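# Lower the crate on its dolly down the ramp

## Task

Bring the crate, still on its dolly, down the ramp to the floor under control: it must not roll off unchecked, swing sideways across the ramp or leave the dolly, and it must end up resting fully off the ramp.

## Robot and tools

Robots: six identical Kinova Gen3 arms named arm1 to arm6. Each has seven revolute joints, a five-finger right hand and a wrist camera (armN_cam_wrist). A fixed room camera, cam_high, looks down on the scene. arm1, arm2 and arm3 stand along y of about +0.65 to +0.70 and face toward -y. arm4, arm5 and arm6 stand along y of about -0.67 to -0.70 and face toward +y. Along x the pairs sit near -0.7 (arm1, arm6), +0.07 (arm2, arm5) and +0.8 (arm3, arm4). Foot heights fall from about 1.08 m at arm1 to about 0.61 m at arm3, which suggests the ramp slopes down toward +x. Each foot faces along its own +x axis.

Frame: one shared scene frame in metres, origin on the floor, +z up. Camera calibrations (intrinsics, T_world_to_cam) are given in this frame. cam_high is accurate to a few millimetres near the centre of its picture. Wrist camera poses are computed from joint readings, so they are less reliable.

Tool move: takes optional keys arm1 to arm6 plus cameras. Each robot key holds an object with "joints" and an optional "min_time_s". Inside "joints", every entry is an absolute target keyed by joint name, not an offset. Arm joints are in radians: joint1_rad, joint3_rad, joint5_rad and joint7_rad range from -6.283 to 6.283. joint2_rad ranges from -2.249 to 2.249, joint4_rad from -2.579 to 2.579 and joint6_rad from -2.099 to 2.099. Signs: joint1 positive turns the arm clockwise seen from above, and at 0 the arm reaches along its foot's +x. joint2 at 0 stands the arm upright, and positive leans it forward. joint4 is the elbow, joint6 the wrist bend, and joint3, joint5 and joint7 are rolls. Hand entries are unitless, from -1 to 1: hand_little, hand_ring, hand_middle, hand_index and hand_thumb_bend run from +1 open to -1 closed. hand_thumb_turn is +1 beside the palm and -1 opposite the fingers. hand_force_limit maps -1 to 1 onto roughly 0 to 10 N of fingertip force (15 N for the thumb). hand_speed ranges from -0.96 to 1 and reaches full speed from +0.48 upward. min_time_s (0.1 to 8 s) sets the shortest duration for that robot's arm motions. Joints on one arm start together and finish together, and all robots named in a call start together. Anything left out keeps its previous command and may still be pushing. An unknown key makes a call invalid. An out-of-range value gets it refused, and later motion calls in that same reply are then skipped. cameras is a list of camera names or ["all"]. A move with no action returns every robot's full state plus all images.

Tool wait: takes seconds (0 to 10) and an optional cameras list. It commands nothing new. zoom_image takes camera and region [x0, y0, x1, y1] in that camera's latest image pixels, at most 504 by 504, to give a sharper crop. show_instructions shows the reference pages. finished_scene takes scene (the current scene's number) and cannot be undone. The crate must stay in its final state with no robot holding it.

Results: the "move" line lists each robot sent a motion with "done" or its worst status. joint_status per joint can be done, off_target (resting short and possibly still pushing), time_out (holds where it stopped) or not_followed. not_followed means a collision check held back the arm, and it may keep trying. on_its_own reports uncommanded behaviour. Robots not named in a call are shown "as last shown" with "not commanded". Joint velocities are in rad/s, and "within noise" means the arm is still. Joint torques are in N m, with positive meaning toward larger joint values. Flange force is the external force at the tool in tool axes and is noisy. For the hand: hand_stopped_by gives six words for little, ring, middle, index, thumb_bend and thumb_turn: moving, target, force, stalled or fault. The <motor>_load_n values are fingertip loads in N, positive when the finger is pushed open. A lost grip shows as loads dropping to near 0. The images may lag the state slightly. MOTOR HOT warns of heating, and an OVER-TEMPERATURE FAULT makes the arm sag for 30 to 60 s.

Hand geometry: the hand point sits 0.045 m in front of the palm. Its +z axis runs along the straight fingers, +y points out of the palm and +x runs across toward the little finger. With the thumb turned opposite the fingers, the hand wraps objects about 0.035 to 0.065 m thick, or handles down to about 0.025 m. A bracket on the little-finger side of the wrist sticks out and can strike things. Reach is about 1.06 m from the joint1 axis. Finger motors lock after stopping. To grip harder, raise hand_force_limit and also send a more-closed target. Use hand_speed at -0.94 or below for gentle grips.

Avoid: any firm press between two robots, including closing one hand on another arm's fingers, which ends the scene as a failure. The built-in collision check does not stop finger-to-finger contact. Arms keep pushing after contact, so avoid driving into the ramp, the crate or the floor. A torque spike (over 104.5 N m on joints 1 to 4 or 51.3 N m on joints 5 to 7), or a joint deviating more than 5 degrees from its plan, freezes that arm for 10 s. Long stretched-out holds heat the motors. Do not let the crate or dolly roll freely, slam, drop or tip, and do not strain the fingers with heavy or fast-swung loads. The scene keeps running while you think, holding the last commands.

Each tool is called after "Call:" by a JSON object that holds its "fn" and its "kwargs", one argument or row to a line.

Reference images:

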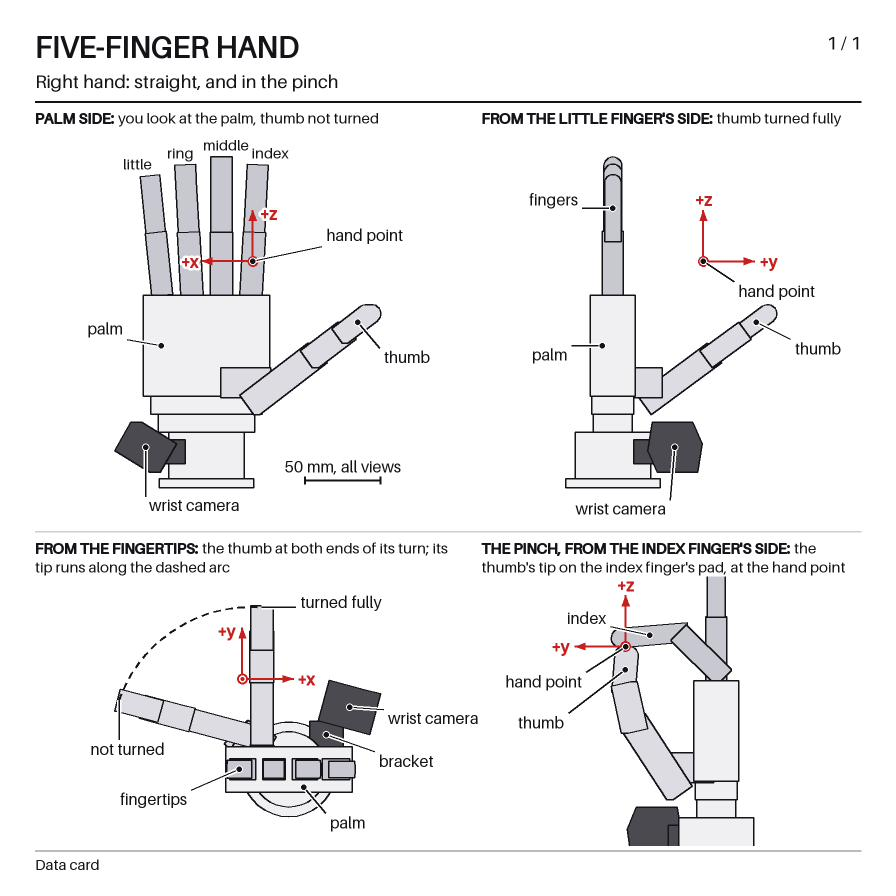

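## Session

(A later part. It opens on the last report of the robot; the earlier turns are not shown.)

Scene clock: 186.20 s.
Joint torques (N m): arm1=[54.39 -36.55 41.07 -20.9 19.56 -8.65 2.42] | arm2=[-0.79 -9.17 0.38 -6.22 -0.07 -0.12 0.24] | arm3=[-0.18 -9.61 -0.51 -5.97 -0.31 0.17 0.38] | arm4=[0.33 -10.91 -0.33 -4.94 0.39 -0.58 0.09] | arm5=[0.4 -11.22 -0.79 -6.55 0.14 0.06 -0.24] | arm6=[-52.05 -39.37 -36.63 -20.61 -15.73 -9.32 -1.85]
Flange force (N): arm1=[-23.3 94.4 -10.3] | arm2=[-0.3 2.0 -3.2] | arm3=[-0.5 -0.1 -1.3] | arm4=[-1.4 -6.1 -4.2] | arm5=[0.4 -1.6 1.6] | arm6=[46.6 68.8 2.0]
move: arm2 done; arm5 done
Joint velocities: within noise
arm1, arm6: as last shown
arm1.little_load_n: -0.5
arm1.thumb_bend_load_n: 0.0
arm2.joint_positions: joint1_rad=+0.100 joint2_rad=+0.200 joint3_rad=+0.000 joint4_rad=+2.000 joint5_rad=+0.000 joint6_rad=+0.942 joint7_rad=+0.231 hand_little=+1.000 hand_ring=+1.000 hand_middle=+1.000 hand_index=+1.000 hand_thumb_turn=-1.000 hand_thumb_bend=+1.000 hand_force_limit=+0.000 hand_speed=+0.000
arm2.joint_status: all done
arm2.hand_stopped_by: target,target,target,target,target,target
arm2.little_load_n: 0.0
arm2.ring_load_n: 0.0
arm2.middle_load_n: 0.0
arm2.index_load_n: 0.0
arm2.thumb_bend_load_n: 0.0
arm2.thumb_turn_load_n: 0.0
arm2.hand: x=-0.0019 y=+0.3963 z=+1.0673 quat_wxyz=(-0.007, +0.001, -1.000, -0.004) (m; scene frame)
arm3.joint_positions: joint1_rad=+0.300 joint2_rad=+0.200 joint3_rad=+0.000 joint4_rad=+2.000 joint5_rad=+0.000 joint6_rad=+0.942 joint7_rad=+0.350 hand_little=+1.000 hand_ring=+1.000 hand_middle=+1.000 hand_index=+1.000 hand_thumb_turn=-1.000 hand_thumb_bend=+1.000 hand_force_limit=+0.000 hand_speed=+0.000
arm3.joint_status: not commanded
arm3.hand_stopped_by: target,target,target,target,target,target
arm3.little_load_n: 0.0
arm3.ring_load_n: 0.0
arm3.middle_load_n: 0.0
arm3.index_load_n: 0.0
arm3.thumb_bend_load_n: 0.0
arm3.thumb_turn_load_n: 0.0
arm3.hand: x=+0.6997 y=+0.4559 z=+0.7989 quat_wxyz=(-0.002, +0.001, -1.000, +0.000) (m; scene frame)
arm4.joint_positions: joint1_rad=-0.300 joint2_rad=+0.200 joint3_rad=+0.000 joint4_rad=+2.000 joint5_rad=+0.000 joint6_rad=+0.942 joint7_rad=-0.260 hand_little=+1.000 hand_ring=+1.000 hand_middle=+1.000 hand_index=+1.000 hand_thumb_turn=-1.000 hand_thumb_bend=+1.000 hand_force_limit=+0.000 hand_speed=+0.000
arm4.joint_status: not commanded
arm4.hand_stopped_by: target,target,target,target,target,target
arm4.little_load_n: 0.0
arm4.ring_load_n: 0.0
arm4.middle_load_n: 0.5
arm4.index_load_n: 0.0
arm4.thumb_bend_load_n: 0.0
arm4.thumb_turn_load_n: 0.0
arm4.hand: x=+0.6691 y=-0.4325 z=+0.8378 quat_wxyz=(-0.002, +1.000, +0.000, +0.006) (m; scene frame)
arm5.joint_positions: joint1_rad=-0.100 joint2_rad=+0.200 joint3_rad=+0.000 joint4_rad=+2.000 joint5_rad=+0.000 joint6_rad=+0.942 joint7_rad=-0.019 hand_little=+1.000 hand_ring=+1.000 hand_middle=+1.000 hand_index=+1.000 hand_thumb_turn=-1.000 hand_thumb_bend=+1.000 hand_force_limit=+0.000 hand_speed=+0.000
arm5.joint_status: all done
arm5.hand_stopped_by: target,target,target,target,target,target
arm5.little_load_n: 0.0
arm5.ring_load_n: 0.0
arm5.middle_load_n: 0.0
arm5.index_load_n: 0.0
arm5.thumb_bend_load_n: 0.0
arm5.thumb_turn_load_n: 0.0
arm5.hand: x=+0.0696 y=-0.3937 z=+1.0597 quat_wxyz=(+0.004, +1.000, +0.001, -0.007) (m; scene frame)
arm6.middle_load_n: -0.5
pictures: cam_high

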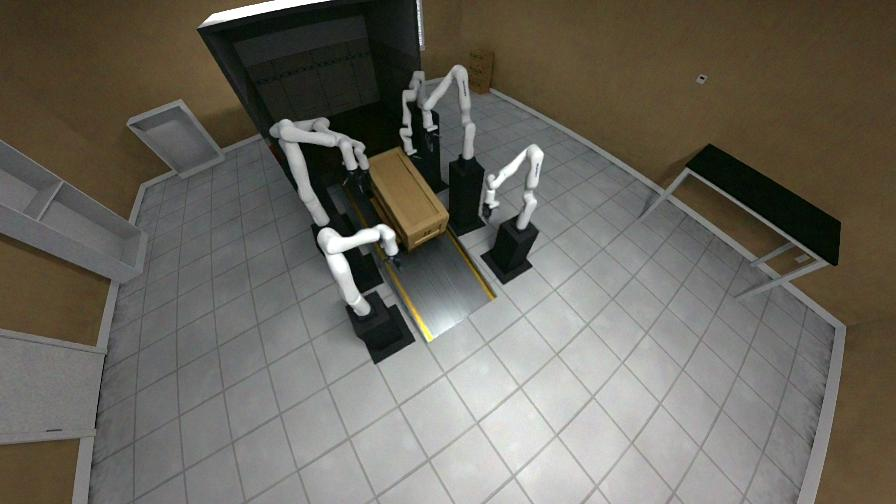

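Call:
{"fn": "move", "kwargs": {
  "arm3": {"joints":{"joint1_rad":0.7484,"joint2_rad":1.0747,"joint4_rad":0.8075,"joint6_rad":1.2594,"joint7_rad":0.7968},"min_time_s":3},
  "arm4": {"joints":{"joint1_rad":-0.8297,"joint2_rad":1.1073,"joint4_rad":0.8617,"joint6_rad":1.1726,"joint7_rad":-0.7902},"min_time_s":3},
  "cameras": ["cam_high","arm3_cam_wrist","arm4_cam_wrist"]
}}

Scene clock: 191.90 s.
Joint torques (N m): arm1=[54.37 -36.58 41.11 -20.9 19.55 -8.66 2.41] | arm2=[-0.81 -9.18 0.38 -6.21 -0.1 -0.13 0.24] | arm3=[-0.18 -23.44 -0.26 -7.09 -0.36 0.18 0.31] | arm4=[0.48 -24.78 -0.08 -5.86 0.41 -0.57 0.14] | arm5=[0.32 -11.22 -0.78 -6.51 0.11 -0.02 -0.28] | arm6=[-52.1 -39.39 -36.55 -20.55 -15.73 -9.34 -1.86]
Flange force (N): arm1=[-23.4 94.2 -10.2] | arm2=[-0.2 2.0 -3.2] | arm3=[0.2 -0.6 -0.9] | arm4=[-9.7 -9.5 -1.8] | arm5=[0.7 -1.8 1.2] | arm6=[47.1 68.4 2.2]
move: arm3 done; arm4 done
Joint velocities: within noise
arm1, arm2, arm5, arm6: as last shown
arm1.little_load_n: 0.0
arm1.thumb_turn_load_n: 0.5
arm3.joint_positions: joint1_rad=+0.748 joint2_rad=+1.075 joint3_rad=+0.000 joint4_rad=+0.807 joint5_rad=+0.000 joint6_rad=+1.259 joint7_rad=+0.797 hand_little=+1.000 hand_ring=+1.000 hand_middle=+1.000 hand_index=+1.000 hand_thumb_turn=-1.000 hand_thumb_bend=+1.000 hand_force_limit=+0.000 hand_speed=+0.000
arm3.joint_status: all done
arm3.hand_stopped_by: target,target,target,target,target,target
arm3.little_load_n: 0.0
arm3.ring_load_n: 0.0
arm3.middle_load_n: 0.0
arm3.index_load_n: 0.0
arm3.thumb_bend_load_n: 0.0
arm3.thumb_turn_load_n: 0.0
arm3.hand: x=+0.3431 y=+0.3145 z=+0.6740 quat_wxyz=(-0.002, +0.000, -1.000, +0.000) (m; scene frame)
arm4.joint_positions: joint1_rad=-0.830 joint2_rad=+1.107 joint3_rad=+0.000 joint4_rad=+0.862 joint5_rad=+0.000 joint6_rad=+1.173 joint7_rad=-0.790 hand_little=+1.000 hand_ring=+1.000 hand_middle=+1.000 hand_index=+1.000 hand_thumb_turn=-1.000 hand_thumb_bend=+1.000 hand_force_limit=+0.000 hand_speed=+0.000
arm4.joint_status: all done
arm4.hand_stopped_by: target,target,target,target,target,target
arm4.little_load_n: 0.0
arm4.ring_load_n: 0.0
arm4.middle_load_n: 0.0
arm4.index_load_n: 0.0
arm4.thumb_bend_load_n: 0.0
arm4.thumb_turn_load_n: 0.0
arm4.hand: x=+0.2783 y=-0.2777 z=+0.6728 quat_wxyz=(-0.002, +1.000, -0.001, +0.006) (m; scene frame)
arm6.middle_load_n: 0.0
pictures: arm3_cam_wrist, arm4_cam_wrist, cam_high
camera_calibration:
arm3_cam_wrist: T_world_to_cam=[[-0.245678, 0.968544, 0.0395598, -0.246462], [0.843976, 0.19365, 0.500204, -0.684442], [0.476809, 0.156277, -0.865003, 0.482112], [0, 0, 0, 1]] pos_world=[0.287227, 0.295909, 0.769139]
arm4_cam_wrist: T_world_to_cam=[[0.317055, -0.948374, 0.00789746, -0.366056], [-0.815884, -0.268497, 0.512096, -0.191131], [-0.483539, -0.168806, -0.858892, 0.782339], [0, 0, 0, 1]] pos_world=[0.338411, -0.266412, 0.772713]

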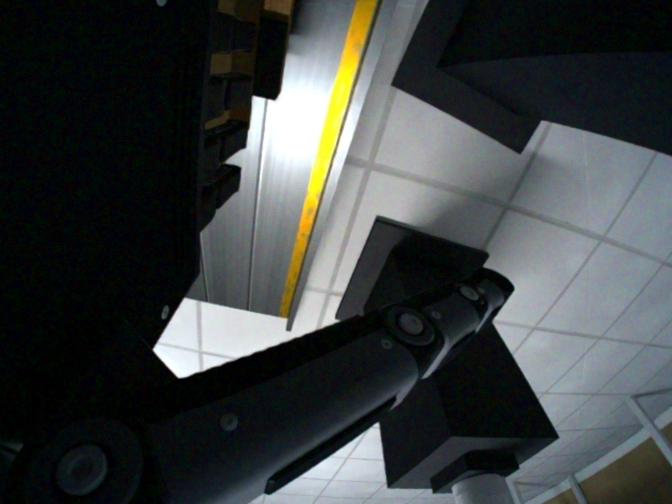

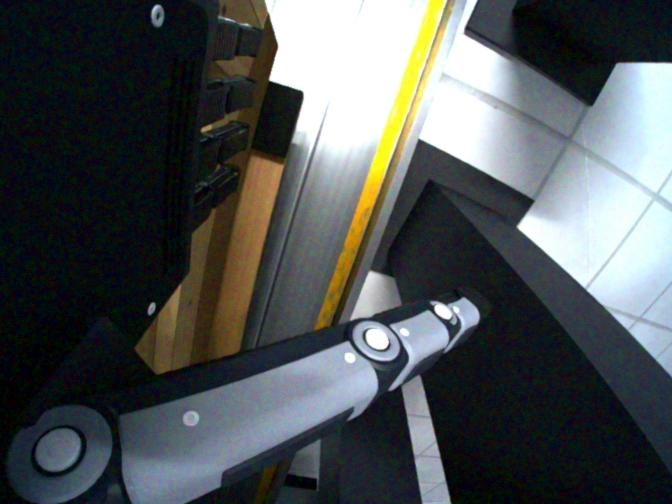

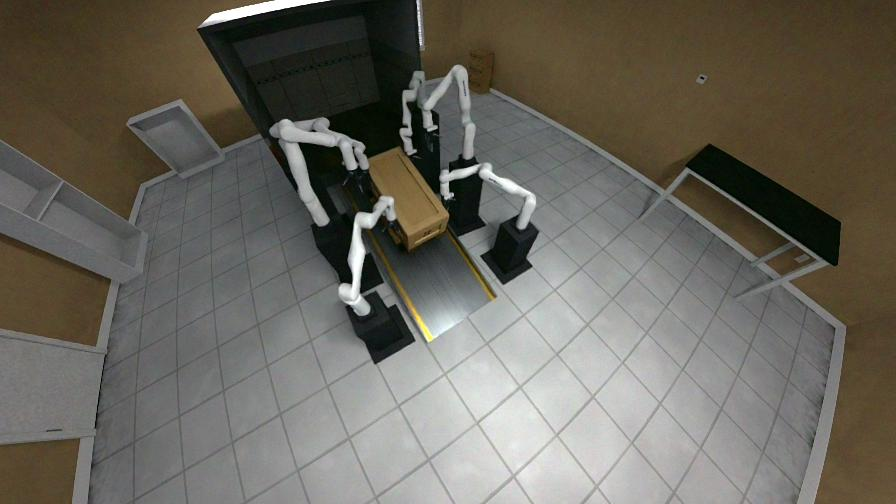

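Call:
{"fn": "move", "kwargs": {
  "arm3": {"joints":{"joint1_rad":0.7113,"joint2_rad":1.1730,"joint4_rad":0.5867,"joint6_rad":1.3818,"joint7_rad":0.7597},"min_time_s":3},
  "arm4": {"joints":{"joint1_rad":-0.8038,"joint2_rad":1.1601,"joint4_rad":0.7403,"joint6_rad":1.2412,"joint7_rad":-0.7643},"min_time_s":3}
}}

Scene clock: 196.03 s.
Joint torques (N m): arm1=[54 -36.91 40.88 -20.43 19.44 -8.08 2.35] | arm2=[-0.85 -9.16 0.4 -6.25 -0.06 -0.14 0.24] | arm3=[-1.24 -24.37 -0.83 -8.04 -0.79 -0.62 0.3] | arm4=[0.48 -25.43 -0.11 -6.08 0.4 -0.56 0.12] | arm5=[0.34 -11.14 -0.79 -6.51 0.15 0.04 -0.21] | arm6=[-51.13 -39.15 -35.98 -21.32 -15.43 -10 -1.93]
Flange force (N): arm1=[-24.3 92.5 -8.2] | arm2=[-0.2 2.2 -3.2] | arm3=[-0.6 2.3 -1.8] | arm4=[-10.7 -11.3 -1.9] | arm5=[0.4 -1.6 1.3] | arm6=[43.8 69.9 0.0]
move: arm3 done; arm4 done
Joint velocities: within noise
arm1, arm2, arm5, arm6: as last shown
arm1.thumb_turn_load_n: 0.0
arm3.joint_positions: joint1_rad=+0.711 joint2_rad=+1.173 joint3_rad=+0.000 joint4_rad=+0.587 joint5_rad=+0.000 joint6_rad=+1.382 joint7_rad=+0.760 hand_little=+1.000 hand_ring=+1.000 hand_middle=+1.000 hand_index=+1.000 hand_thumb_turn=-1.000 hand_thumb_bend=+1.000 hand_force_limit=+0.000 hand_speed=+0.000
arm3.joint_status: all done
arm3.hand_stopped_by: target,target,target,target,target,target
arm3.little_load_n: 0.0
arm3.ring_load_n: -0.5
arm3.middle_load_n: 0.0
arm3.index_load_n: 0.0
arm3.thumb_bend_load_n: -0.5
arm3.thumb_turn_load_n: 0.0
arm3.hand: x=+0.3413 y=+0.2766 z=+0.6740 quat_wxyz=(-0.002, +0.000, -1.000, +0.000) (m; scene frame)
arm4.joint_positions: joint1_rad=-0.804 joint2_rad=+1.160 joint3_rad=+0.000 joint4_rad=+0.740 joint5_rad=+0.000 joint6_rad=+1.241 joint7_rad=-0.764 hand_little=+1.000 hand_ring=+1.000 hand_middle=+1.000 hand_index=+1.000 hand_thumb_turn=-1.000 hand_thumb_bend=+1.000 hand_force_limit=+0.000 hand_speed=+0.000
arm4.joint_status: all done
arm4.hand_stopped_by: target,target,target,target,target,target
arm4.little_load_n: 0.0
arm4.ring_load_n: 0.0
arm4.middle_load_n: 0.0
arm4.index_load_n: 0.0
arm4.thumb_bend_load_n: 0.0
arm4.thumb_turn_load_n: 0.0
arm4.hand: x=+0.2793 y=-0.2537 z=+0.6729 quat_wxyz=(-0.002, +1.000, -0.001, +0.006) (m; scene frame)
arm5.thumb_bend_load_n: -0.5
arm6.index_load_n: 0.5
arm6.thumb_bend_load_n: -0.5
pictures: none

Call:
{"fn": "move", "kwargs": {
  "arm3": {"joints":{"joint1_rad":0.7057,"joint2_rad":1.1934,"joint4_rad":0.5424,"joint6_rad":1.4058,"joint7_rad":0.7541},"min_time_s":2.5},
  "arm4": {"joints":{"joint1_rad":-0.7982,"joint2_rad":1.1736,"joint4_rad":0.7093,"joint6_rad":1.2587,"joint7_rad":-0.7587},"min_time_s":2.5}
}}

Scene clock: 199.27 s.
Joint torques (N m): arm1=[51.67 -36.42 39.3 -21.83 18.84 -9.51 2.6] | arm2=[-0.86 -9.17 0.45 -6.2 -0.05 -0.13 0.26] | arm3=[-28.84 -18.58 -15.32 -28.24 -9.69 -23.77 -1.64] | arm4=[19 -19.68 11.9 -22.76 8.62 -17.54 2.61] | arm5=[0.33 -11.22 -0.83 -6.49 0.15 -0.03 -0.26] | arm6=[-45.37 -34.55 -32.05 -30.39 -13.86 -18.8 -2.12]
Flange force (N): arm1=[-18.2 93.8 -13.0] | arm2=[-0.2 2.0 -3.2] | arm3=[-42.1 102.8 -28.3] | arm4=[17.4 66.7 -27.9] | arm5=[0.7 -1.9 1.2] | arm6=[11.5 93.2 -29.4]
move: arm3 done; arm4 done
Joint velocities: within noise
arm1, arm2, arm5, arm6: as last shown
arm1.hand: x=-0.1692 y=+0.2662 z=+0.8213 quat_wxyz=(-0.007, +0.000, -1.000, +0.003) (m; scene frame)
arm3.joint_positions: joint1_rad=+0.706 joint2_rad=+1.193 joint3_rad=+0.000 joint4_rad=+0.542 joint5_rad=+0.000 joint6_rad=+1.406 joint7_rad=+0.754 hand_little=+1.000 hand_ring=+1.000 hand_middle=+1.000 hand_index=+1.000 hand_thumb_turn=-1.000 hand_thumb_bend=+1.000 hand_force_limit=+0.000 hand_speed=+0.000
arm3.joint_status: all done
arm3.hand_stopped_by: target,target,target,target,target,target
arm3.little_load_n: 0.0
arm3.ring_load_n: 0.0
arm3.middle_load_n: 0.0
arm3.index_load_n: 0.0
arm3.thumb_bend_load_n: 0.0
arm3.thumb_turn_load_n: 0.0
arm3.hand: x=+0.3409 y=+0.2705 z=+0.6735 quat_wxyz=(-0.002, +0.000, -1.000, +0.000) (m; scene frame)
arm4.joint_positions: joint1_rad=-0.798 joint2_rad=+1.174 joint3_rad=+0.000 joint4_rad=+0.709 joint5_rad=+0.000 joint6_rad=+1.259 joint7_rad=-0.759 hand_little=+1.000 hand_ring=+1.000 hand_middle=+1.000 hand_index=+1.000 hand_thumb_turn=-1.000 hand_thumb_bend=+1.000 hand_force_limit=+0.000 hand_speed=+0.000
arm4.joint_status: all done
arm4.hand_stopped_by: target,target,target,target,target,target
arm4.little_load_n: 0.0
arm4.ring_load_n: 0.0
arm4.middle_load_n: 0.0
arm4.index_load_n: 0.0
arm4.thumb_bend_load_n: 0.0
arm4.thumb_turn_load_n: 0.0
arm4.hand: x=+0.2794 y=-0.2484 z=+0.6729 quat_wxyz=(-0.002, +1.000, +0.000, +0.006) (m; scene frame)
arm5.thumb_bend_load_n: 0.0
arm6.index_load_n: 0.0
arm6.thumb_bend_load_n: 0.0
arm6.thumb_turn_load_n: 0.5
pictures: none

Call:
{"fn": "move", "kwargs": {
  "arm1": {"joints":{"joint1_rad":-0.8433,"joint2_rad":1.5688,"joint4_rad":0.8136,"joint6_rad":0.7592,"joint7_rad":-0.9185},"min_time_s":4},
  "arm6": {"joints":{"joint1_rad":0.7447,"joint2_rad":1.4262,"joint4_rad":0.9268,"joint6_rad":0.7886,"joint7_rad":0.7336},"min_time_s":4},
  "cameras": ["cam_high"]
}}

Call:
{"fn": "zoom_image", "kwargs": {
  "camera": "cam_high",
  "region": [350, 135, 470, 255]
}}

Scene clock: 203.97 s.
Joint torques (N m): arm1=[-0.91 -22.47 0.33 -5.35 0.08 0.01 -0.17] | arm2=[-0.83 -9.18 0.41 -6.2 -0.06 -0.12 0.24] | arm3=[-25.75 -20.56 -13.76 -27.98 -8.87 -22.62 -1.84] | arm4=[18.86 -24.09 11.99 -27.02 8.71 -19.51 2.68] | arm5=[0.4 -11.23 -0.66 -6.56 0.19 -0.02 -0.27] | arm6=[0.68 -24.32 -0.06 -3.87 0.21 -0.36 -0.14]
Flange force (N): arm1=[3.2 0.6 -4.2] | arm2=[-0.2 2.0 -3.2] | arm3=[-41.5 96.4 -24.6] | arm4=[24.0 74.0 -23.4] | arm5=[0.4 -1.7 1.4] | arm6=[8.0 -9.8 2.7]
move: arm1 done; arm6 done
Joint velocities: within noise
arm1.joint_positions: joint1_rad=-0.843 joint2_rad=+1.569 joint3_rad=+0.000 joint4_rad=+0.814 joint5_rad=+0.000 joint6_rad=+0.759 joint7_rad=-0.918 hand_little=+1.000 hand_ring=+1.000 hand_middle=+1.000 hand_index=+1.000 hand_thumb_turn=-1.000 hand_thumb_bend=+1.000 hand_force_limit=+0.000 hand_speed=+0.000
arm1.joint_status: all done
arm1.hand_stopped_by: target,target,target,target,target,target
arm1.little_load_n: 0.0
arm1.ring_load_n: 0.0
arm1.middle_load_n: 0.0
arm1.index_load_n: 0.0
arm1.thumb_bend_load_n: -0.5
arm1.thumb_turn_load_n: 0.0
arm1.hand: x=-0.1716 y=+0.3000 z=+0.8210 quat_wxyz=(-0.007, +0.000, -1.000, +0.003) (m; scene frame)
arm2, arm3, arm4, arm5: as last shown
arm3.hand: x=+0.3409 y=+0.2704 z=+0.6735 quat_wxyz=(-0.002, +0.000, -1.000, +0.000) (m; scene frame)
arm4.hand: x=+0.2794 y=-0.2483 z=+0.6729 quat_wxyz=(-0.002, +1.000, -0.001, +0.006) (m; scene frame)
arm6.joint_positions: joint1_rad=+0.745 joint2_rad=+1.426 joint3_rad=+0.000 joint4_rad=+0.927 joint5_rad=+0.000 joint6_rad=+0.789 joint7_rad=+0.734 hand_little=+1.000 hand_ring=+1.000 hand_middle=+1.000 hand_index=+1.000 hand_thumb_turn=-1.000 hand_thumb_bend=+1.000 hand_force_limit=+0.000 hand_speed=+0.000
arm6.joint_status: all done
arm6.hand_stopped_by: target,target,target,target,target,target
arm6.little_load_n: 0.0
arm6.ring_load_n: 0.5
arm6.middle_load_n: 0.0
arm6.index_load_n: 0.0
arm6.thumb_bend_load_n: 0.0
arm6.thumb_turn_load_n: 0.0
arm6.hand: x=-0.2299 y=-0.2793 z=+0.8209 quat_wxyz=(-0.004, +1.000, +0.001, +0.001) (m; scene frame)
pictures: cam_high

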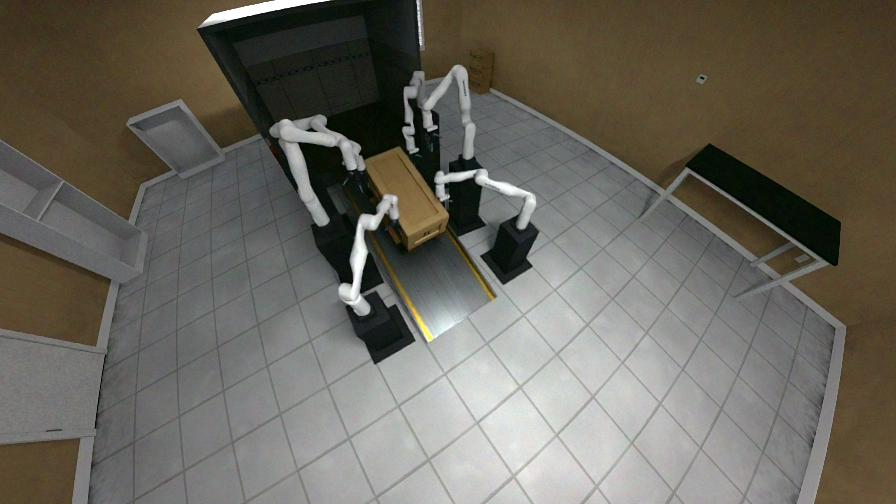

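Scaled by 4.200 from the camera's 896x504 image, which has a finer 1280x720 frame.

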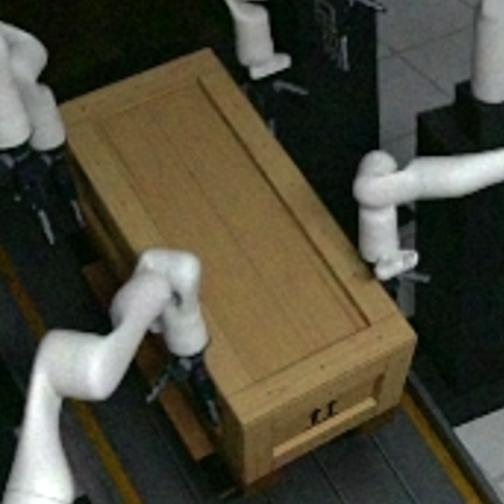

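Call:
{"fn": "move", "kwargs": {
  "arm1": {"joints":{"joint1_rad":-0.75,"joint2_rad":-0.3,"joint4_rad":1.6,"joint6_rad":1.84},"min_time_s":3},
  "arm6": {"joints":{"joint1_rad":0.65,"joint2_rad":-0.3,"joint4_rad":1.6,"joint6_rad":1.84},"min_time_s":3}
}}

Call:
{"fn": "move", "kwargs": {
  "arm2": {"joints":{"joint1_rad":0.5448,"joint2_rad":0.9413,"joint4_rad":1.4792,"joint6_rad":0.7211,"joint7_rad":0.6760},"min_time_s":3},
  "arm5": {"joints":{"joint1_rad":-0.8161,"joint2_rad":0.9945,"joint4_rad":1.3486,"joint6_rad":0.7985,"joint7_rad":-0.7355},"min_time_s":3},
  "cameras": ["cam_high","arm2_cam_wrist","arm5_cam_wrist"]
}}

Scene clock: 208.83 s.
Joint torques (N m): arm1=[-0.9 -0.75 -0.17 -7.48 0.07 0 -0.16] | arm2=[-0.85 -9.19 0.42 -6.19 -0.06 -0.12 0.27] | arm3=[-25.8 -20.69 -13.76 -27.88 -8.85 -22.67 -1.8] | arm4=[18.89 -24.04 11.97 -27.02 8.71 -19.51 2.68] | arm5=[0.4 -11.27 -0.79 -6.51 0.11 0 -0.3] | arm6=[0.74 -1.89 -0.62 -5.86 0.21 -0.33 -0.08]
Flange force (N): arm1=[2.3 0.8 -0.1] | arm2=[-0.2 1.9 -3.2] | arm3=[-40.2 95.1 -24.8] | arm4=[24.1 74.2 -23.5] | arm5=[0.6 -1.9 1.4] | arm6=[2.3 -0.6 -7.6]
move: arm1 done; arm6 done
Joint velocities: within noise
arm1.joint_positions: joint1_rad=-0.750 joint2_rad=-0.300 joint3_rad=+0.000 joint4_rad=+1.600 joint5_rad=+0.000 joint6_rad=+1.840 joint7_rad=-0.918 hand_little=+1.000 hand_ring=+1.000 hand_middle=+1.000 hand_index=+1.000 hand_thumb_turn=-1.000 hand_thumb_bend=+1.000 hand_force_limit=+0.000 hand_speed=+0.000
arm1.joint_status: all done
arm1.hand_stopped_by: target,target,target,target,target,target
arm1.little_load_n: 0.0
arm1.ring_load_n: 0.0
arm1.middle_load_n: 0.0
arm1.index_load_n: 0.0
arm1.thumb_bend_load_n: 0.0
arm1.thumb_turn_load_n: 0.0
arm1.hand: x=-0.5523 y=+0.5685 z=+1.5274 quat_wxyz=(-0.007, -0.047, -0.999, +0.004) (m; scene frame)
arm2, arm3, arm4, arm5: as last shown
arm4.thumb_bend_load_n: -0.5
arm5.ring_load_n: -0.5
arm6.joint_positions: joint1_rad=+0.650 joint2_rad=-0.300 joint3_rad=+0.000 joint4_rad=+1.600 joint5_rad=+0.000 joint6_rad=+1.840 joint7_rad=+0.734 hand_little=+1.000 hand_ring=+1.000 hand_middle=+1.000 hand_index=+1.000 hand_thumb_turn=-1.000 hand_thumb_bend=+1.000 hand_force_limit=+0.000 hand_speed=+0.000
arm6.joint_status: all done
arm6.hand_stopped_by: target,target,target,target,target,target
arm6.little_load_n: 0.0
arm6.ring_load_n: 0.0
arm6.middle_load_n: 0.0
arm6.index_load_n: 0.0
arm6.thumb_bend_load_n: 0.0
arm6.thumb_turn_load_n: 0.0
arm6.hand: x=-0.5453 y=-0.6163 z=+1.4646 quat_wxyz=(-0.004, +0.999, +0.048, +0.002) (m; scene frame)
pictures: none

Scene clock: 212.13 s.
Joint torques (N m): arm1=[-0.91 -0.76 -0.21 -7.49 0.04 0 -0.15] | arm2=[-0.83 -19.46 0.7 -4.96 -0.05 -0.1 0.24] | arm3=[-25.75 -20.65 -13.76 -27.94 -8.83 -22.65 -1.84] | arm4=[18.86 -24.03 11.97 -27.01 8.73 -19.53 2.68] | arm5=[0.12 -22.95 -0.5 -5.83 0.12 -0.07 -0.36] | arm6=[0.79 -1.95 -0.65 -5.84 0.23 -0.35 -0.12]
Flange force (N): arm1=[2.4 0.7 -0.1] | arm2=[0.3 1.3 -3.0] | arm3=[-40.8 95.7 -24.7] | arm4=[24.0 74.1 -23.5] | arm5=[-1.8 -1.6 2.1] | arm6=[2.6 -0.5 -7.8]
move: arm2 done; arm5 done
Joint velocities: within noise
arm1, arm3, arm4, arm6: as last shown
arm2.joint_positions: joint1_rad=+0.545 joint2_rad=+0.941 joint3_rad=+0.000 joint4_rad=+1.479 joint5_rad=+0.000 joint6_rad=+0.721 joint7_rad=+0.676 hand_little=+1.000 hand_ring=+1.000 hand_middle=+1.000 hand_index=+1.000 hand_thumb_turn=-1.000 hand_thumb_bend=+1.000 hand_force_limit=+0.000 hand_speed=+0.000
arm2.joint_status: all done
arm2.hand_stopped_by: target,target,target,target,target,target
arm2.little_load_n: 0.0
arm2.ring_load_n: 0.0
arm2.middle_load_n: 0.0
arm2.index_load_n: 0.0
arm2.thumb_bend_load_n: 0.0
arm2.thumb_turn_load_n: 0.0
arm2.hand: x=-0.2592 y=+0.3092 z=+0.8471 quat_wxyz=(-0.007, +0.001, -1.000, -0.004) (m; scene frame)
arm4.thumb_bend_load_n: 0.0
arm5.joint_positions: joint1_rad=-0.816 joint2_rad=+0.994 joint3_rad=+0.000 joint4_rad=+1.349 joint5_rad=+0.000 joint6_rad=+0.799 joint7_rad=-0.736 hand_little=+1.000 hand_ring=+1.000 hand_middle=+1.000 hand_index=+1.000 hand_thumb_turn=-1.000 hand_thumb_bend=+1.000 hand_force_limit=+0.000 hand_speed=+0.000
arm5.joint_status: all done
arm5.hand_stopped_by: target,target,target,target,target,target
arm5.little_load_n: 0.5
arm5.ring_load_n: 0.0
arm5.middle_load_n: 0.0
arm5.index_load_n: 0.0
arm5.thumb_bend_load_n: 0.0
arm5.thumb_turn_load_n: 0.0
arm5.hand: x=-0.3212 y=-0.2887 z=+0.8470 quat_wxyz=(+0.004, +1.000, +0.001, -0.007) (m; scene frame)
arm6.little_load_n: 0.5
pictures: arm2_cam_wrist, arm5_cam_wrist, cam_high
camera_calibration:
arm2_cam_wrist: T_world_to_cam=[[-0.238435, 0.969122, 0.0628548, -0.423168], [0.824167, 0.167687, 0.540953, -0.303393], [0.51371, 0.180785, -0.838701, 0.899492], [0, 0, 0, 1]] pos_world=[-0.31293, 0.298361, 0.945124]
arm5_cam_wrist: T_world_to_cam=[[0.253014, -0.966631, -0.0401109, -0.154651], [-0.820424, -0.236348, 0.520619, -0.770456], [-0.512726, -0.0988158, -0.852847, 0.645546], [0, 0, 0, 1]] pos_world=[-0.261984, -0.267796, 0.945463]

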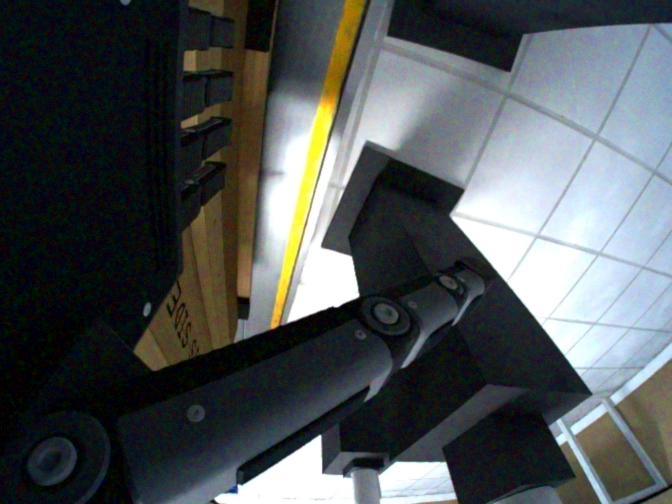

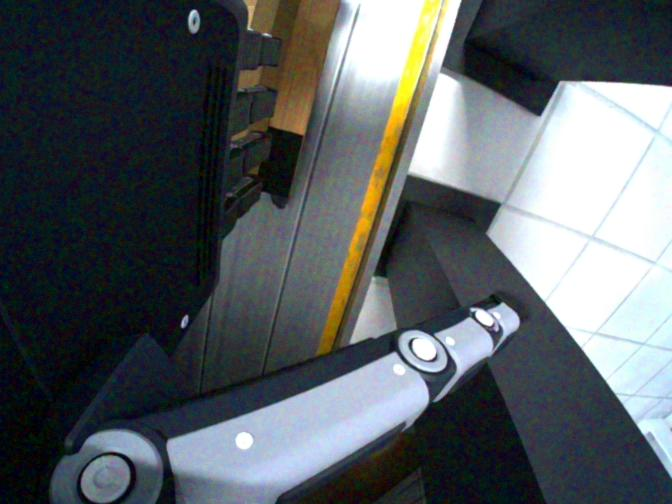

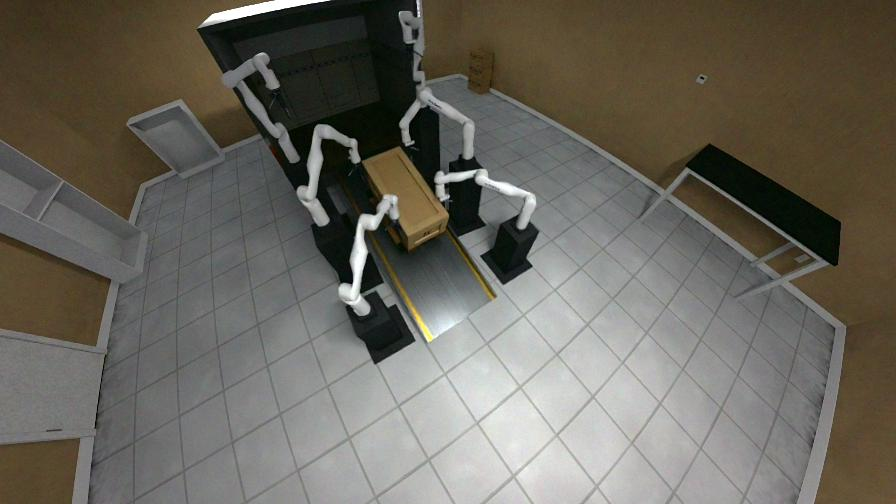

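Call:
{"fn": "zoom_image", "kwargs": {
  "camera": "cam_high",
  "region": [340, 120, 470, 255]
}}

Scaled by 3.733 from the camera's 896x504 image, which has a finer 1280x720 frame.

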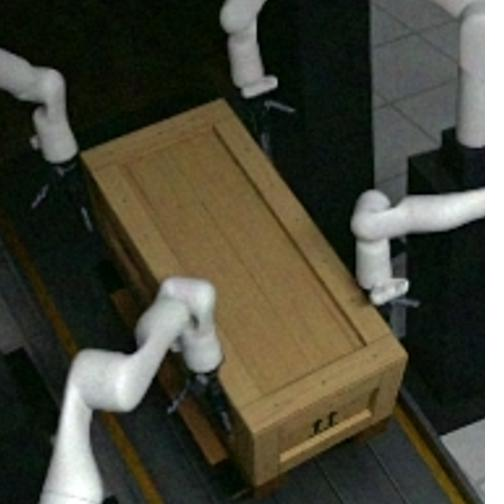

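Call:
{"fn": "zoom_image", "kwargs": {
  "camera": "cam_high",
  "region": [400, 200, 460, 260]
}}

Scaled by 8.400 from the camera's 896x504 image, which has a finer 1280x720 frame.

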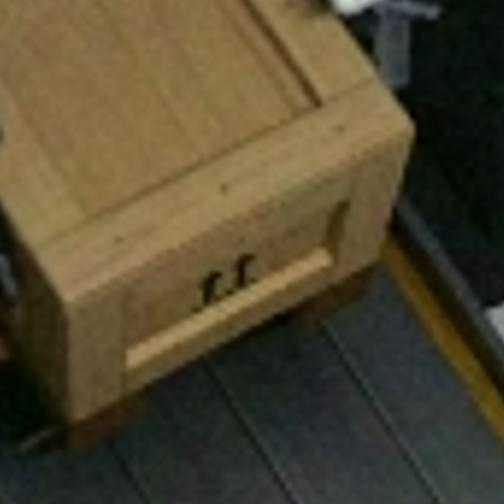

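Call:
{"fn": "zoom_image", "kwargs": {
  "camera": "cam_high",
  "region": [350, 130, 410, 190]
}}

Scaled by 8.400 from the camera's 896x504 image, which has a finer 1280x720 frame.

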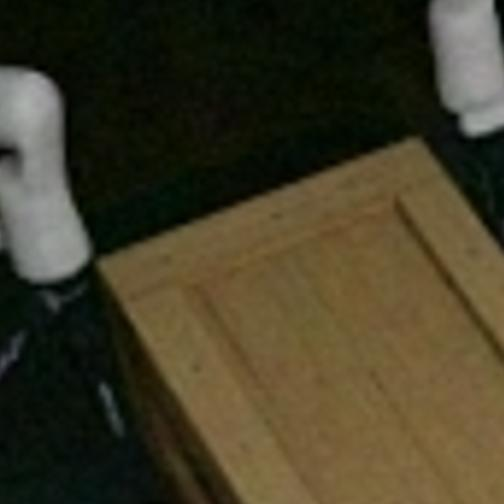

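Call:
{"fn": "move", "kwargs": {
  "arm2": {"joints":{"joint1_rad":0.5087,"joint2_rad":0.9826,"joint4_rad":1.3711,"joint6_rad":0.7879,"joint7_rad":0.6399},"min_time_s":3},
  "arm5": {"joints":{"joint1_rad":-0.7793,"joint2_rad":1.0417,"joint4_rad":1.2288,"joint6_rad":0.8711,"joint7_rad":-0.6987},"min_time_s":3}
}}

Scene clock: 217.70 s.
Joint torques (N m): arm1=[-0.85 -0.73 -0.22 -7.49 0.07 0 -0.16] | arm2=[-0.89 -20.33 0.74 -5.38 -0.01 -0.1 0.25] | arm3=[-25.84 -20.6 -13.75 -27.97 -8.87 -22.62 -1.87] | arm4=[18.89 -24.06 11.98 -27.06 8.74 -19.55 2.67] | arm5=[0.12 -23.72 -0.38 -6.19 0.09 0 -0.32] | arm6=[0.79 -1.98 -0.69 -5.86 0.25 -0.33 -0.1]
Flange force (N): arm1=[2.4 0.7 -0.1] | arm2=[0.3 1.4 -2.8] | arm3=[-41.2 96.3 -24.6] | arm4=[24.1 74.2 -23.5] | arm5=[-1.8 -1.6 2.0] | arm6=[2.7 -0.6 -7.7]
move: arm2 done; arm5 done
Joint velocities: within noise
arm1, arm3, arm4, arm6: as last shown
arm1.little_load_n: -0.5
arm2.joint_positions: joint1_rad=+0.509 joint2_rad=+0.983 joint3_rad=+0.000 joint4_rad=+1.371 joint5_rad=+0.000 joint6_rad=+0.788 joint7_rad=+0.640 hand_little=+1.000 hand_ring=+1.000 hand_middle=+1.000 hand_index=+1.000 hand_thumb_turn=-1.000 hand_thumb_bend=+1.000 hand_force_limit=+0.000 hand_speed=+0.000
arm2.joint_status: all done
arm2.hand_stopped_by: target,target,target,target,target,target
arm2.little_load_n: 0.0
arm2.ring_load_n: 0.0
arm2.middle_load_n: 0.0
arm2.index_load_n: 0.0
arm2.thumb_bend_load_n: 0.0
arm2.thumb_turn_load_n: 0.0
arm2.hand: x=-0.2591 y=+0.2762 z=+0.8470 quat_wxyz=(-0.007, +0.001, -1.000, -0.004) (m; scene frame)
arm5.joint_positions: joint1_rad=-0.779 joint2_rad=+1.042 joint3_rad=+0.000 joint4_rad=+1.229 joint5_rad=+0.000 joint6_rad=+0.871 joint7_rad=-0.699 hand_little=+1.000 hand_ring=+1.000 hand_middle=+1.000 hand_index=+1.000 hand_thumb_turn=-1.000 hand_thumb_bend=+1.000 hand_force_limit=+0.000 hand_speed=+0.000
arm5.joint_status: all done
arm5.hand_stopped_by: target,target,target,target,target,target
arm5.little_load_n: 0.0
arm5.ring_load_n: 0.0
arm5.middle_load_n: 0.0
arm5.index_load_n: 0.0
arm5.thumb_bend_load_n: 0.0
arm5.thumb_turn_load_n: 0.0
arm5.hand: x=-0.3212 y=-0.2557 z=+0.8467 quat_wxyz=(+0.004, +1.000, +0.001, -0.007) (m; scene frame)
arm6.little_load_n: 0.0
pictures: none

Call:
{"fn": "move", "kwargs": {
  "arm2": {"joints":{"joint1_rad":0.4978,"joint2_rad":0.9972,"joint4_rad":1.3342,"joint6_rad":0.8102,"joint7_rad":0.6290},"min_time_s":2.5},
  "arm5": {"joints":{"joint1_rad":-0.7692,"joint2_rad":1.0566,"joint4_rad":1.1915,"joint6_rad":0.8935,"joint7_rad":-0.6886},"min_time_s":2.5}
}}

Scene clock: 220.87 s.
Joint torques (N m): arm1=[-0.87 -0.71 -0.24 -7.46 0.06 -0.01 -0.17] | arm2=[-37.49 -12.27 -31.91 -52.37 -8.48 -32.85 2.81] | arm3=[-31.47 -19.54 -17.13 -22.28 -11.32 -17.89 -2.62] | arm4=[21.26 -23.66 13.19 -24.86 9.06 -17.79 2.22] | arm5=[34.36 -20.79 28.08 -46.81 10.27 -28.93 -1.34] | arm6=[0.73 -1.95 -0.62 -5.79 0.24 -0.33 -0.1]
Flange force (N): arm1=[2.5 0.7 -0.2] | arm2=[-37.6 142.7 -70.7] | arm3=[-15.7 83.8 -23.3] | arm4=[16.6 70.0 -22.3] | arm5=[29.7 129.9 -48.6] | arm6=[2.5 -0.7 -7.9]
move: arm2 done; arm5 done
TORQUE WARNING: arm2's joint6_rad reached its warning level (29.4 N m). A warning alone does not stop the arm.
Joint velocities: within noise
arm1, arm3, arm4, arm6: as last shown
arm1.little_load_n: 0.0
arm2.joint_positions: joint1_rad=+0.498 joint2_rad=+0.997 joint3_rad=+0.000 joint4_rad=+1.334 joint5_rad=+0.000 joint6_rad=+0.810 joint7_rad=+0.629 hand_little=+1.000 hand_ring=+1.000 hand_middle=+1.000 hand_index=+1.000 hand_thumb_turn=-1.000 hand_thumb_bend=+1.000 hand_force_limit=+0.000 hand_speed=+0.000
arm2.joint_status: all done
arm2.hand_stopped_by: target,target,target,target,target,target
arm2.little_load_n: 0.0
arm2.ring_load_n: 0.0
arm2.middle_load_n: 0.0
arm2.index_load_n: 0.0
arm2.thumb_bend_load_n: 0.0
arm2.thumb_turn_load_n: 0.0
arm2.hand: x=-0.2592 y=+0.2657 z=+0.8468 quat_wxyz=(-0.007, +0.001, -1.000, -0.004) (m; scene frame)
arm5.joint_positions: joint1_rad=-0.769 joint2_rad=+1.057 joint3_rad=+0.000 joint4_rad=+1.192 joint5_rad=+0.000 joint6_rad=+0.894 joint7_rad=-0.689 hand_little=+1.000 hand_ring=+1.000 hand_middle=+1.000 hand_index=+1.000 hand_thumb_turn=-1.000 hand_thumb_bend=+1.000 hand_force_limit=+0.000 hand_speed=+0.000
arm5.joint_status: all done
arm5.hand_stopped_by: target,target,target,target,target,target
arm5.little_load_n: 0.0
arm5.ring_load_n: 0.0
arm5.middle_load_n: 0.0
arm5.index_load_n: 0.0
arm5.thumb_bend_load_n: 0.0
arm5.thumb_turn_load_n: 0.0
arm5.hand: x=-0.3212 y=-0.2461 z=+0.8467 quat_wxyz=(+0.004, +1.000, +0.001, -0.007) (m; scene frame)
pictures: none

Call:
{"fn": "move", "kwargs": {
  "arm2": {"joints":{"joint1_rad":0.3796,"joint2_rad":0.9649,"joint4_rad":1.5385,"joint6_rad":0.6381,"joint7_rad":0.5108},"min_time_s":3.2},
  "arm5": {"joints":{"joint1_rad":-0.6616,"joint2_rad":1.0107,"joint4_rad":1.4079,"joint6_rad":0.7230,"joint7_rad":-0.5810},"min_time_s":3.2},
  "arm3": {"joints":{"joint1_rad":0.6152,"joint2_rad":1.0380,"joint4_rad":0.9706,"joint6_rad":1.1330,"joint7_rad":0.6636},"min_time_s":3.2},
  "arm4": {"joints":{"joint1_rad":-0.7070,"joint2_rad":1.0637,"joint4_rad":1.0493,"joint6_rad":1.0286,"joint7_rad":-0.6675},"min_time_s":3.2},
  "cameras": ["cam_high"]
}}

Scene clock: 231.03 s.
Joint torques (N m): arm1=[-0.85 -0.75 -0.2 -7.52 0.07 0 -0.16] | arm2=[-19.39 -30.06 -16.27 -44.07 -2.35 -21.5 2.54] | arm3=[-24.78 -16.95 -16.88 -32.9 -8.65 -22.46 -2.02] | arm4=[19.96 -24.93 15.41 -31.87 9.17 -19.25 2.52] | arm5=[18.1 -24.82 15.99 -38.82 4.37 -20.36 -1.32] | arm6=[0.7 -1.92 -0.67 -5.79 0.18 -0.33 -0.1]
Flange force (N): arm1=[2.4 0.8 0.0] | arm2=[-19.7 91.0 -25.0] | arm3=[-28.6 97.7 -33.0] | arm4=[15.9 81.2 -23.3] | arm5=[17.2 88.7 -31.8] | arm6=[2.7 -0.5 -7.9]
move: arm2 done; arm3 done; arm4 done; arm5 done
TORQUE WARNING: arm2's joint6_rad reached its warning level (29.4 N m). A warning alone does not stop the arm.
TORQUE WARNING: arm3's joint6_rad reached its warning level (29.4 N m). A warning alone does not stop the arm.
Joint velocities: within noise
arm1, arm6: as last shown
arm2.joint_positions: joint1_rad=+0.379 joint2_rad=+0.965 joint3_rad=+0.000 joint4_rad=+1.538 joint5_rad=+0.000 joint6_rad=+0.638 joint7_rad=+0.511 hand_little=+1.000 hand_ring=+1.000 hand_middle=+1.000 hand_index=+1.000 hand_thumb_turn=-1.000 hand_thumb_bend=+1.000 hand_force_limit=+0.000 hand_speed=+0.000
arm2.joint_status: all done
arm2.hand_stopped_by: target,target,target,target,target,target
arm2.little_load_n: 0.0
arm2.ring_load_n: 0.0
arm2.middle_load_n: 0.0
arm2.index_load_n: 0.0
arm2.thumb_bend_load_n: 0.0
arm2.thumb_turn_load_n: 0.0
arm2.hand: x=-0.1790 y=+0.2681 z=+0.8234 quat_wxyz=(-0.007, +0.001, -1.000, -0.004) (m; scene frame)
arm3.joint_positions: joint1_rad=+0.615 joint2_rad=+1.038 joint3_rad=+0.000 joint4_rad=+0.971 joint5_rad=+0.000 joint6_rad=+1.133 joint7_rad=+0.664 hand_little=+1.000 hand_ring=+1.000 hand_middle=+1.000 hand_index=+1.000 hand_thumb_turn=-1.000 hand_thumb_bend=+1.000 hand_force_limit=+0.000 hand_speed=+0.000
arm3.joint_status: all done
arm3.hand_stopped_by: target,target,target,target,target,target
arm3.little_load_n: 0.0
arm3.ring_load_n: 0.0
arm3.middle_load_n: 0.0
arm3.index_load_n: 0.0
arm3.thumb_bend_load_n: 0.0
arm3.thumb_turn_load_n: 0.0
arm3.hand: x=+0.4211 y=+0.2700 z=+0.6508 quat_wxyz=(-0.002, +0.000, -1.000, +0.000) (m; scene frame)
arm4.joint_positions: joint1_rad=-0.707 joint2_rad=+1.064 joint3_rad=+0.000 joint4_rad=+1.049 joint5_rad=+0.000 joint6_rad=+1.028 joint7_rad=-0.667 hand_little=+1.000 hand_ring=+1.000 hand_middle=+1.000 hand_index=+1.000 hand_thumb_turn=-1.000 hand_thumb_bend=+1.000 hand_force_limit=+0.000 hand_speed=+0.000
arm4.joint_status: all done
arm4.hand_stopped_by: target,target,target,target,target,target
arm4.little_load_n: 0.0
arm4.ring_load_n: 0.0
arm4.middle_load_n: 0.0
arm4.index_load_n: 0.0
arm4.thumb_bend_load_n: 0.0
arm4.thumb_turn_load_n: 0.0
arm4.hand: x=+0.3596 y=-0.2483 z=+0.6498 quat_wxyz=(-0.002, +1.000, -0.001, +0.006) (m; scene frame)
arm5.joint_positions: joint1_rad=-0.661 joint2_rad=+1.011 joint3_rad=+0.000 joint4_rad=+1.408 joint5_rad=+0.000 joint6_rad=+0.723 joint7_rad=-0.581 hand_little=+1.000 hand_ring=+1.000 hand_middle=+1.000 hand_index=+1.000 hand_thumb_turn=-1.000 hand_thumb_bend=+1.000 hand_force_limit=+0.000 hand_speed=+0.000
arm5.joint_status: all done
arm5.hand_stopped_by: target,target,target,target,target,target
arm5.little_load_n: 0.0
arm5.ring_load_n: 0.0
arm5.middle_load_n: -0.5
arm5.index_load_n: 0.0
arm5.thumb_bend_load_n: 0.0
arm5.thumb_turn_load_n: 0.0
arm5.hand: x=-0.2411 y=-0.2484 z=+0.8234 quat_wxyz=(+0.004, +1.000, +0.001, -0.007) (m; scene frame)
pictures: cam_high

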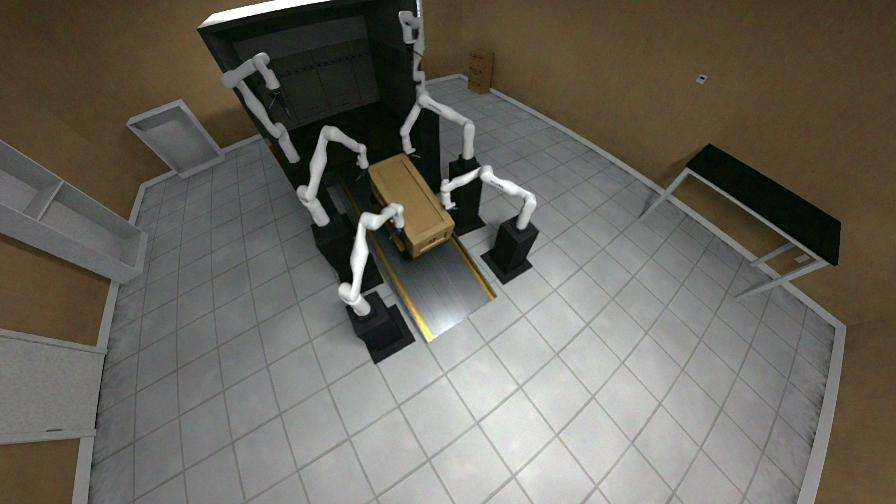

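Call:
{"fn": "move", "kwargs": {
  "arm2": {"joints":{"joint1_rad":0.2390,"joint2_rad":0.9653,"joint4_rad":1.6795,"joint6_rad":0.4968,"joint7_rad":0.3702},"min_time_s":3.2},
  "arm5": {"joints":{"joint1_rad":-0.5337,"joint2_rad":0.9991,"joint4_rad":1.5555,"joint6_rad":0.5870,"joint7_rad":-0.4531},"min_time_s":3.2},
  "arm3": {"joints":{"joint1_rad":0.5112,"joint2_rad":0.9516,"joint4_rad":1.2454,"joint6_rad":0.9446,"joint7_rad":0.5596},"min_time_s":3.2},
  "arm4": {"joints":{"joint1_rad":-0.6011,"joint2_rad":1.0045,"joint4_rad":1.2760,"joint6_rad":0.8611,"joint7_rad":-0.5616},"min_time_s":3.2}
}}

Call:
{"fn": "move", "kwargs": {
  "arm2": {"joints":{"joint1_rad":0.0804,"joint2_rad":0.9900,"joint4_rad":1.7689,"joint6_rad":0.3826,"joint7_rad":0.2116},"min_time_s":3.2},
  "arm5": {"joints":{"joint1_rad":-0.3884,"joint2_rad":1.0119,"joint4_rad":1.6500,"joint6_rad":0.4797,"joint7_rad":-0.3078},"min_time_s":3.2},
  "arm3": {"joints":{"joint1_rad":0.3895,"joint2_rad":0.9106,"joint4_rad":1.4395,"joint6_rad":0.7915,"joint7_rad":0.4379},"min_time_s":3.2},
  "arm4": {"joints":{"joint1_rad":-0.4797,"joint2_rad":0.9833,"joint4_rad":1.4359,"joint6_rad":0.7224,"joint7_rad":-0.4402},"min_time_s":3.2},
  "cameras": ["cam_high"]
}}

Scene clock: 235.13 s.
Joint torques (N m): arm1=[-0.87 -0.76 -0.21 -7.5 0.05 0 -0.16] | arm2=[-10.77 -26.51 -8.12 -47.07 0.34 -22.91 2.43] | arm3=[-15.61 -31.09 -12.19 -33.68 -5.94 -15.82 -1.29] | arm4=[8.87 -37.1 8.1 -36.2 4.74 -16.94 1.47] | arm5=[10.76 -30.41 10.2 -42.6 1.71 -20.3 -1.71] | arm6=[0.75 -1.92 -0.67 -5.83 0.26 -0.33 -0.12]
Flange force (N): arm1=[2.4 0.7 -0.1] | arm2=[-23.3 93.0 -39.6] | arm3=[-14.4 70.7 -4.2] | arm4=[18.0 65.9 -1.2] | arm5=[17.2 85.8 -25.0] | arm6=[2.6 -0.5 -7.7]
move: arm2 done; arm3 done; arm4 done; arm5 done
TORQUE WARNING: arm3's joint6_rad reached its warning level (29.4 N m). A warning alone does not stop the arm.
TORQUE WARNING: arm2's joint4_rad reached its warning level (56.7 N m). A warning alone does not stop the arm.
Joint velocities: within noise
arm1, arm6: as last shown
arm2.joint_positions: joint1_rad=+0.239 joint2_rad=+0.965 joint3_rad=+0.000 joint4_rad=+1.679 joint5_rad=+0.000 joint6_rad=+0.497 joint7_rad=+0.370 hand_little=+1.000 hand_ring=+1.000 hand_middle=+1.000 hand_index=+1.000 hand_thumb_turn=-1.000 hand_thumb_bend=+1.000 hand_force_limit=+0.000 hand_speed=+0.000
arm2.joint_status: all done
arm2.hand_stopped_by: target,target,target,target,target,target
arm2.little_load_n: 0.0
arm2.ring_load_n: 0.0
arm2.middle_load_n: 0.0
arm2.index_load_n: 0.0
arm2.thumb_bend_load_n: 0.0
arm2.thumb_turn_load_n: 0.0
arm2.hand: x=-0.0989 y=+0.2683 z=+0.8005 quat_wxyz=(-0.007, +0.001, -1.000, -0.004) (m; scene frame)
arm3.joint_positions: joint1_rad=+0.511 joint2_rad=+0.952 joint3_rad=+0.000 joint4_rad=+1.245 joint5_rad=+0.000 joint6_rad=+0.944 joint7_rad=+0.560 hand_little=+1.000 hand_ring=+1.000 hand_middle=+1.000 hand_index=+1.000 hand_thumb_turn=-1.000 hand_thumb_bend=+1.000 hand_force_limit=+0.000 hand_speed=+0.000
arm3.joint_status: all done
arm3.hand_stopped_by: target,target,target,target,target,target
arm3.little_load_n: 0.0
arm3.ring_load_n: 0.0
arm3.middle_load_n: 0.0
arm3.index_load_n: 0.0
arm3.thumb_bend_load_n: 0.0
arm3.thumb_turn_load_n: 0.0
arm3.hand: x=+0.5012 y=+0.2715 z=+0.6307 quat_wxyz=(-0.002, +0.000, -1.000, +0.000) (m; scene frame)
arm4.joint_positions: joint1_rad=-0.601 joint2_rad=+1.005 joint3_rad=+0.000 joint4_rad=+1.276 joint5_rad=+0.000 joint6_rad=+0.861 joint7_rad=-0.562 hand_little=+1.000 hand_ring=+1.000 hand_middle=+1.000 hand_index=+1.000 hand_thumb_turn=-1.000 hand_thumb_bend=+1.000 hand_force_limit=+0.000 hand_speed=+0.000
arm4.joint_status: all done
arm4.hand_stopped_by: target,target,target,target,target,target
arm4.little_load_n: 0.0
arm4.ring_load_n: 0.0
arm4.middle_load_n: 0.0
arm4.index_load_n: 0.0
arm4.thumb_bend_load_n: 0.0
arm4.thumb_turn_load_n: 0.0
arm4.hand: x=+0.4397 y=-0.2484 z=+0.6295 quat_wxyz=(-0.002, +1.000, -0.001, +0.006) (m; scene frame)
arm5.joint_positions: joint1_rad=-0.534 joint2_rad=+0.999 joint3_rad=+0.000 joint4_rad=+1.555 joint5_rad=+0.000 joint6_rad=+0.587 joint7_rad=-0.453 hand_little=+1.000 hand_ring=+1.000 hand_middle=+1.000 hand_index=+1.000 hand_thumb_turn=-1.000 hand_thumb_bend=+1.000 hand_force_limit=+0.000 hand_speed=+0.000
arm5.joint_status: all done
arm5.hand_stopped_by: target,target,target,target,target,target
arm5.little_load_n: 0.0
arm5.ring_load_n: 0.0
arm5.middle_load_n: 0.0
arm5.index_load_n: 0.0
arm5.thumb_bend_load_n: 0.0
arm5.thumb_turn_load_n: 0.0
arm5.hand: x=-0.1612 y=-0.2484 z=+0.8004 quat_wxyz=(+0.004, +1.000, +0.001, -0.007) (m; scene frame)
pictures: none

Scene clock: 238.63 s.
Joint torques (N m): arm1=[-0.87 -0.75 -0.21 -7.51 0.06 0 -0.16] | arm2=[-4.13 -31.7 -0.62 -47.6 1.95 -21.98 2.34] | arm3=[-11.02 -19.37 -8.91 -39.24 -3.74 -20.98 -0.94] | arm4=[1.62 -22.8 1.8 -41.07 2.05 -22.07 1.13] | arm5=[4.67 -32.88 4.64 -42.87 0.15 -19.51 -1.69] | arm6=[0.73 -1.9 -0.66 -5.83 0.22 -0.31 -0.07]
Flange force (N): arm1=[2.4 0.8 0.0] | arm2=[-20.0 88.3 -31.8] | arm3=[-22.9 89.9 -33.8] | arm4=[30.7 85.6 -37.2] | arm5=[14.2 81.4 -21.9] | arm6=[2.5 -0.6 -7.7]
move: arm2 done; arm3 done; arm4 done; arm5 done
TORQUE WARNING: arm2's joint4_rad reached its warning level (56.7 N m). A warning alone does not stop the arm.
TORQUE WARNING: arm3's joint6_rad reached its warning level (29.4 N m). A warning alone does not stop the arm.
Joint velocities: within noise
arm1, arm6: as last shown
arm2.joint_positions: joint1_rad=+0.080 joint2_rad=+0.990 joint3_rad=+0.000 joint4_rad=+1.769 joint5_rad=+0.000 joint6_rad=+0.383 joint7_rad=+0.212 hand_little=+1.000 hand_ring=+1.000 hand_middle=+1.000 hand_index=+1.000 hand_thumb_turn=-1.000 hand_thumb_bend=+1.000 hand_force_limit=+0.000 hand_speed=+0.000
arm2.joint_status: all done
arm2.hand_stopped_by: target,target,target,target,target,target
arm2.little_load_n: 0.0
arm2.ring_load_n: 0.0
arm2.middle_load_n: 0.0
arm2.index_load_n: 0.0
arm2.thumb_bend_load_n: 0.0
arm2.thumb_turn_load_n: 0.0
arm2.hand: x=-0.0189 y=+0.2683 z=+0.7778 quat_wxyz=(-0.007, +0.001, -1.000, -0.004) (m; scene frame)
arm3.joint_positions: joint1_rad=+0.389 joint2_rad=+0.911 joint3_rad=+0.000 joint4_rad=+1.439 joint5_rad=+0.000 joint6_rad=+0.791 joint7_rad=+0.438 hand_little=+1.000 hand_ring=+1.000 hand_middle=+1.000 hand_index=+1.000 hand_thumb_turn=-1.000 hand_thumb_bend=+1.000 hand_force_limit=+0.000 hand_speed=+0.000
arm3.joint_status: all done
arm3.hand_stopped_by: target,target,target,target,target,target
arm3.little_load_n: 0.0
arm3.ring_load_n: 0.0
arm3.middle_load_n: 0.0
arm3.index_load_n: 0.0
arm3.thumb_bend_load_n: 0.0
arm3.thumb_turn_load_n: 0.0
arm3.hand: x=+0.5812 y=+0.2717 z=+0.6082 quat_wxyz=(-0.002, +0.000, -1.000, +0.000) (m; scene frame)
arm4.joint_positions: joint1_rad=-0.480 joint2_rad=+0.983 joint3_rad=+0.000 joint4_rad=+1.436 joint5_rad=+0.000 joint6_rad=+0.722 joint7_rad=-0.440 hand_little=+1.000 hand_ring=+1.000 hand_middle=+1.000 hand_index=+1.000 hand_thumb_turn=-1.000 hand_thumb_bend=+1.000 hand_force_limit=+0.000 hand_speed=+0.000
arm4.joint_status: all done
arm4.hand_stopped_by: target,target,target,target,target,target
arm4.little_load_n: 0.0
arm4.ring_load_n: 0.0
arm4.middle_load_n: 0.0
arm4.index_load_n: 0.0
arm4.thumb_bend_load_n: 0.0
arm4.thumb_turn_load_n: 0.0
arm4.hand: x=+0.5196 y=-0.2486 z=+0.6069 quat_wxyz=(-0.002, +1.000, -0.001, +0.006) (m; scene frame)
arm5.joint_positions: joint1_rad=-0.388 joint2_rad=+1.012 joint3_rad=+0.000 joint4_rad=+1.650 joint5_rad=+0.000 joint6_rad=+0.480 joint7_rad=-0.308 hand_little=+1.000 hand_ring=+1.000 hand_middle=+1.000 hand_index=+1.000 hand_thumb_turn=-1.000 hand_thumb_bend=+1.000 hand_force_limit=+0.000 hand_speed=+0.000
arm5.joint_status: all done
arm5.hand_stopped_by: target,target,target,target,target,target
arm5.little_load_n: 0.0
arm5.ring_load_n: 0.0
arm5.middle_load_n: 0.0
arm5.index_load_n: 0.0
arm5.thumb_bend_load_n: 0.0
arm5.thumb_turn_load_n: 0.0
arm5.hand: x=-0.0811 y=-0.2483 z=+0.7776 quat_wxyz=(+0.004, +1.000, +0.001, -0.007) (m; scene frame)
pictures: cam_high

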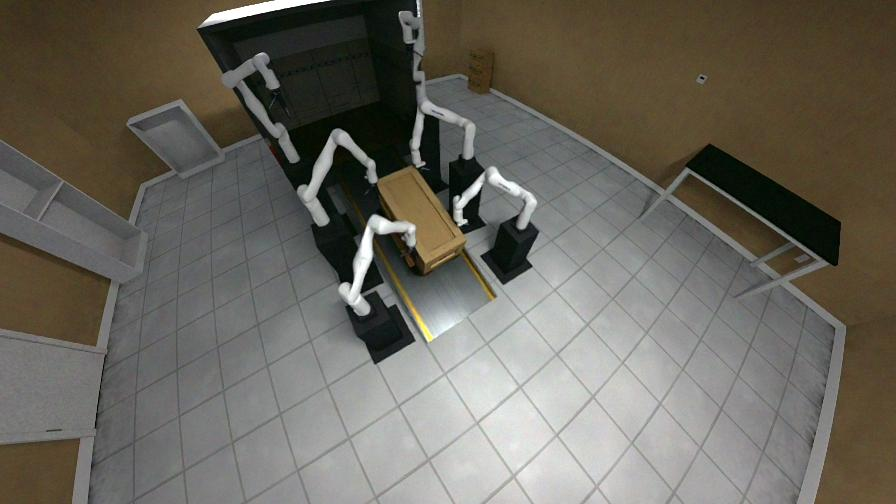

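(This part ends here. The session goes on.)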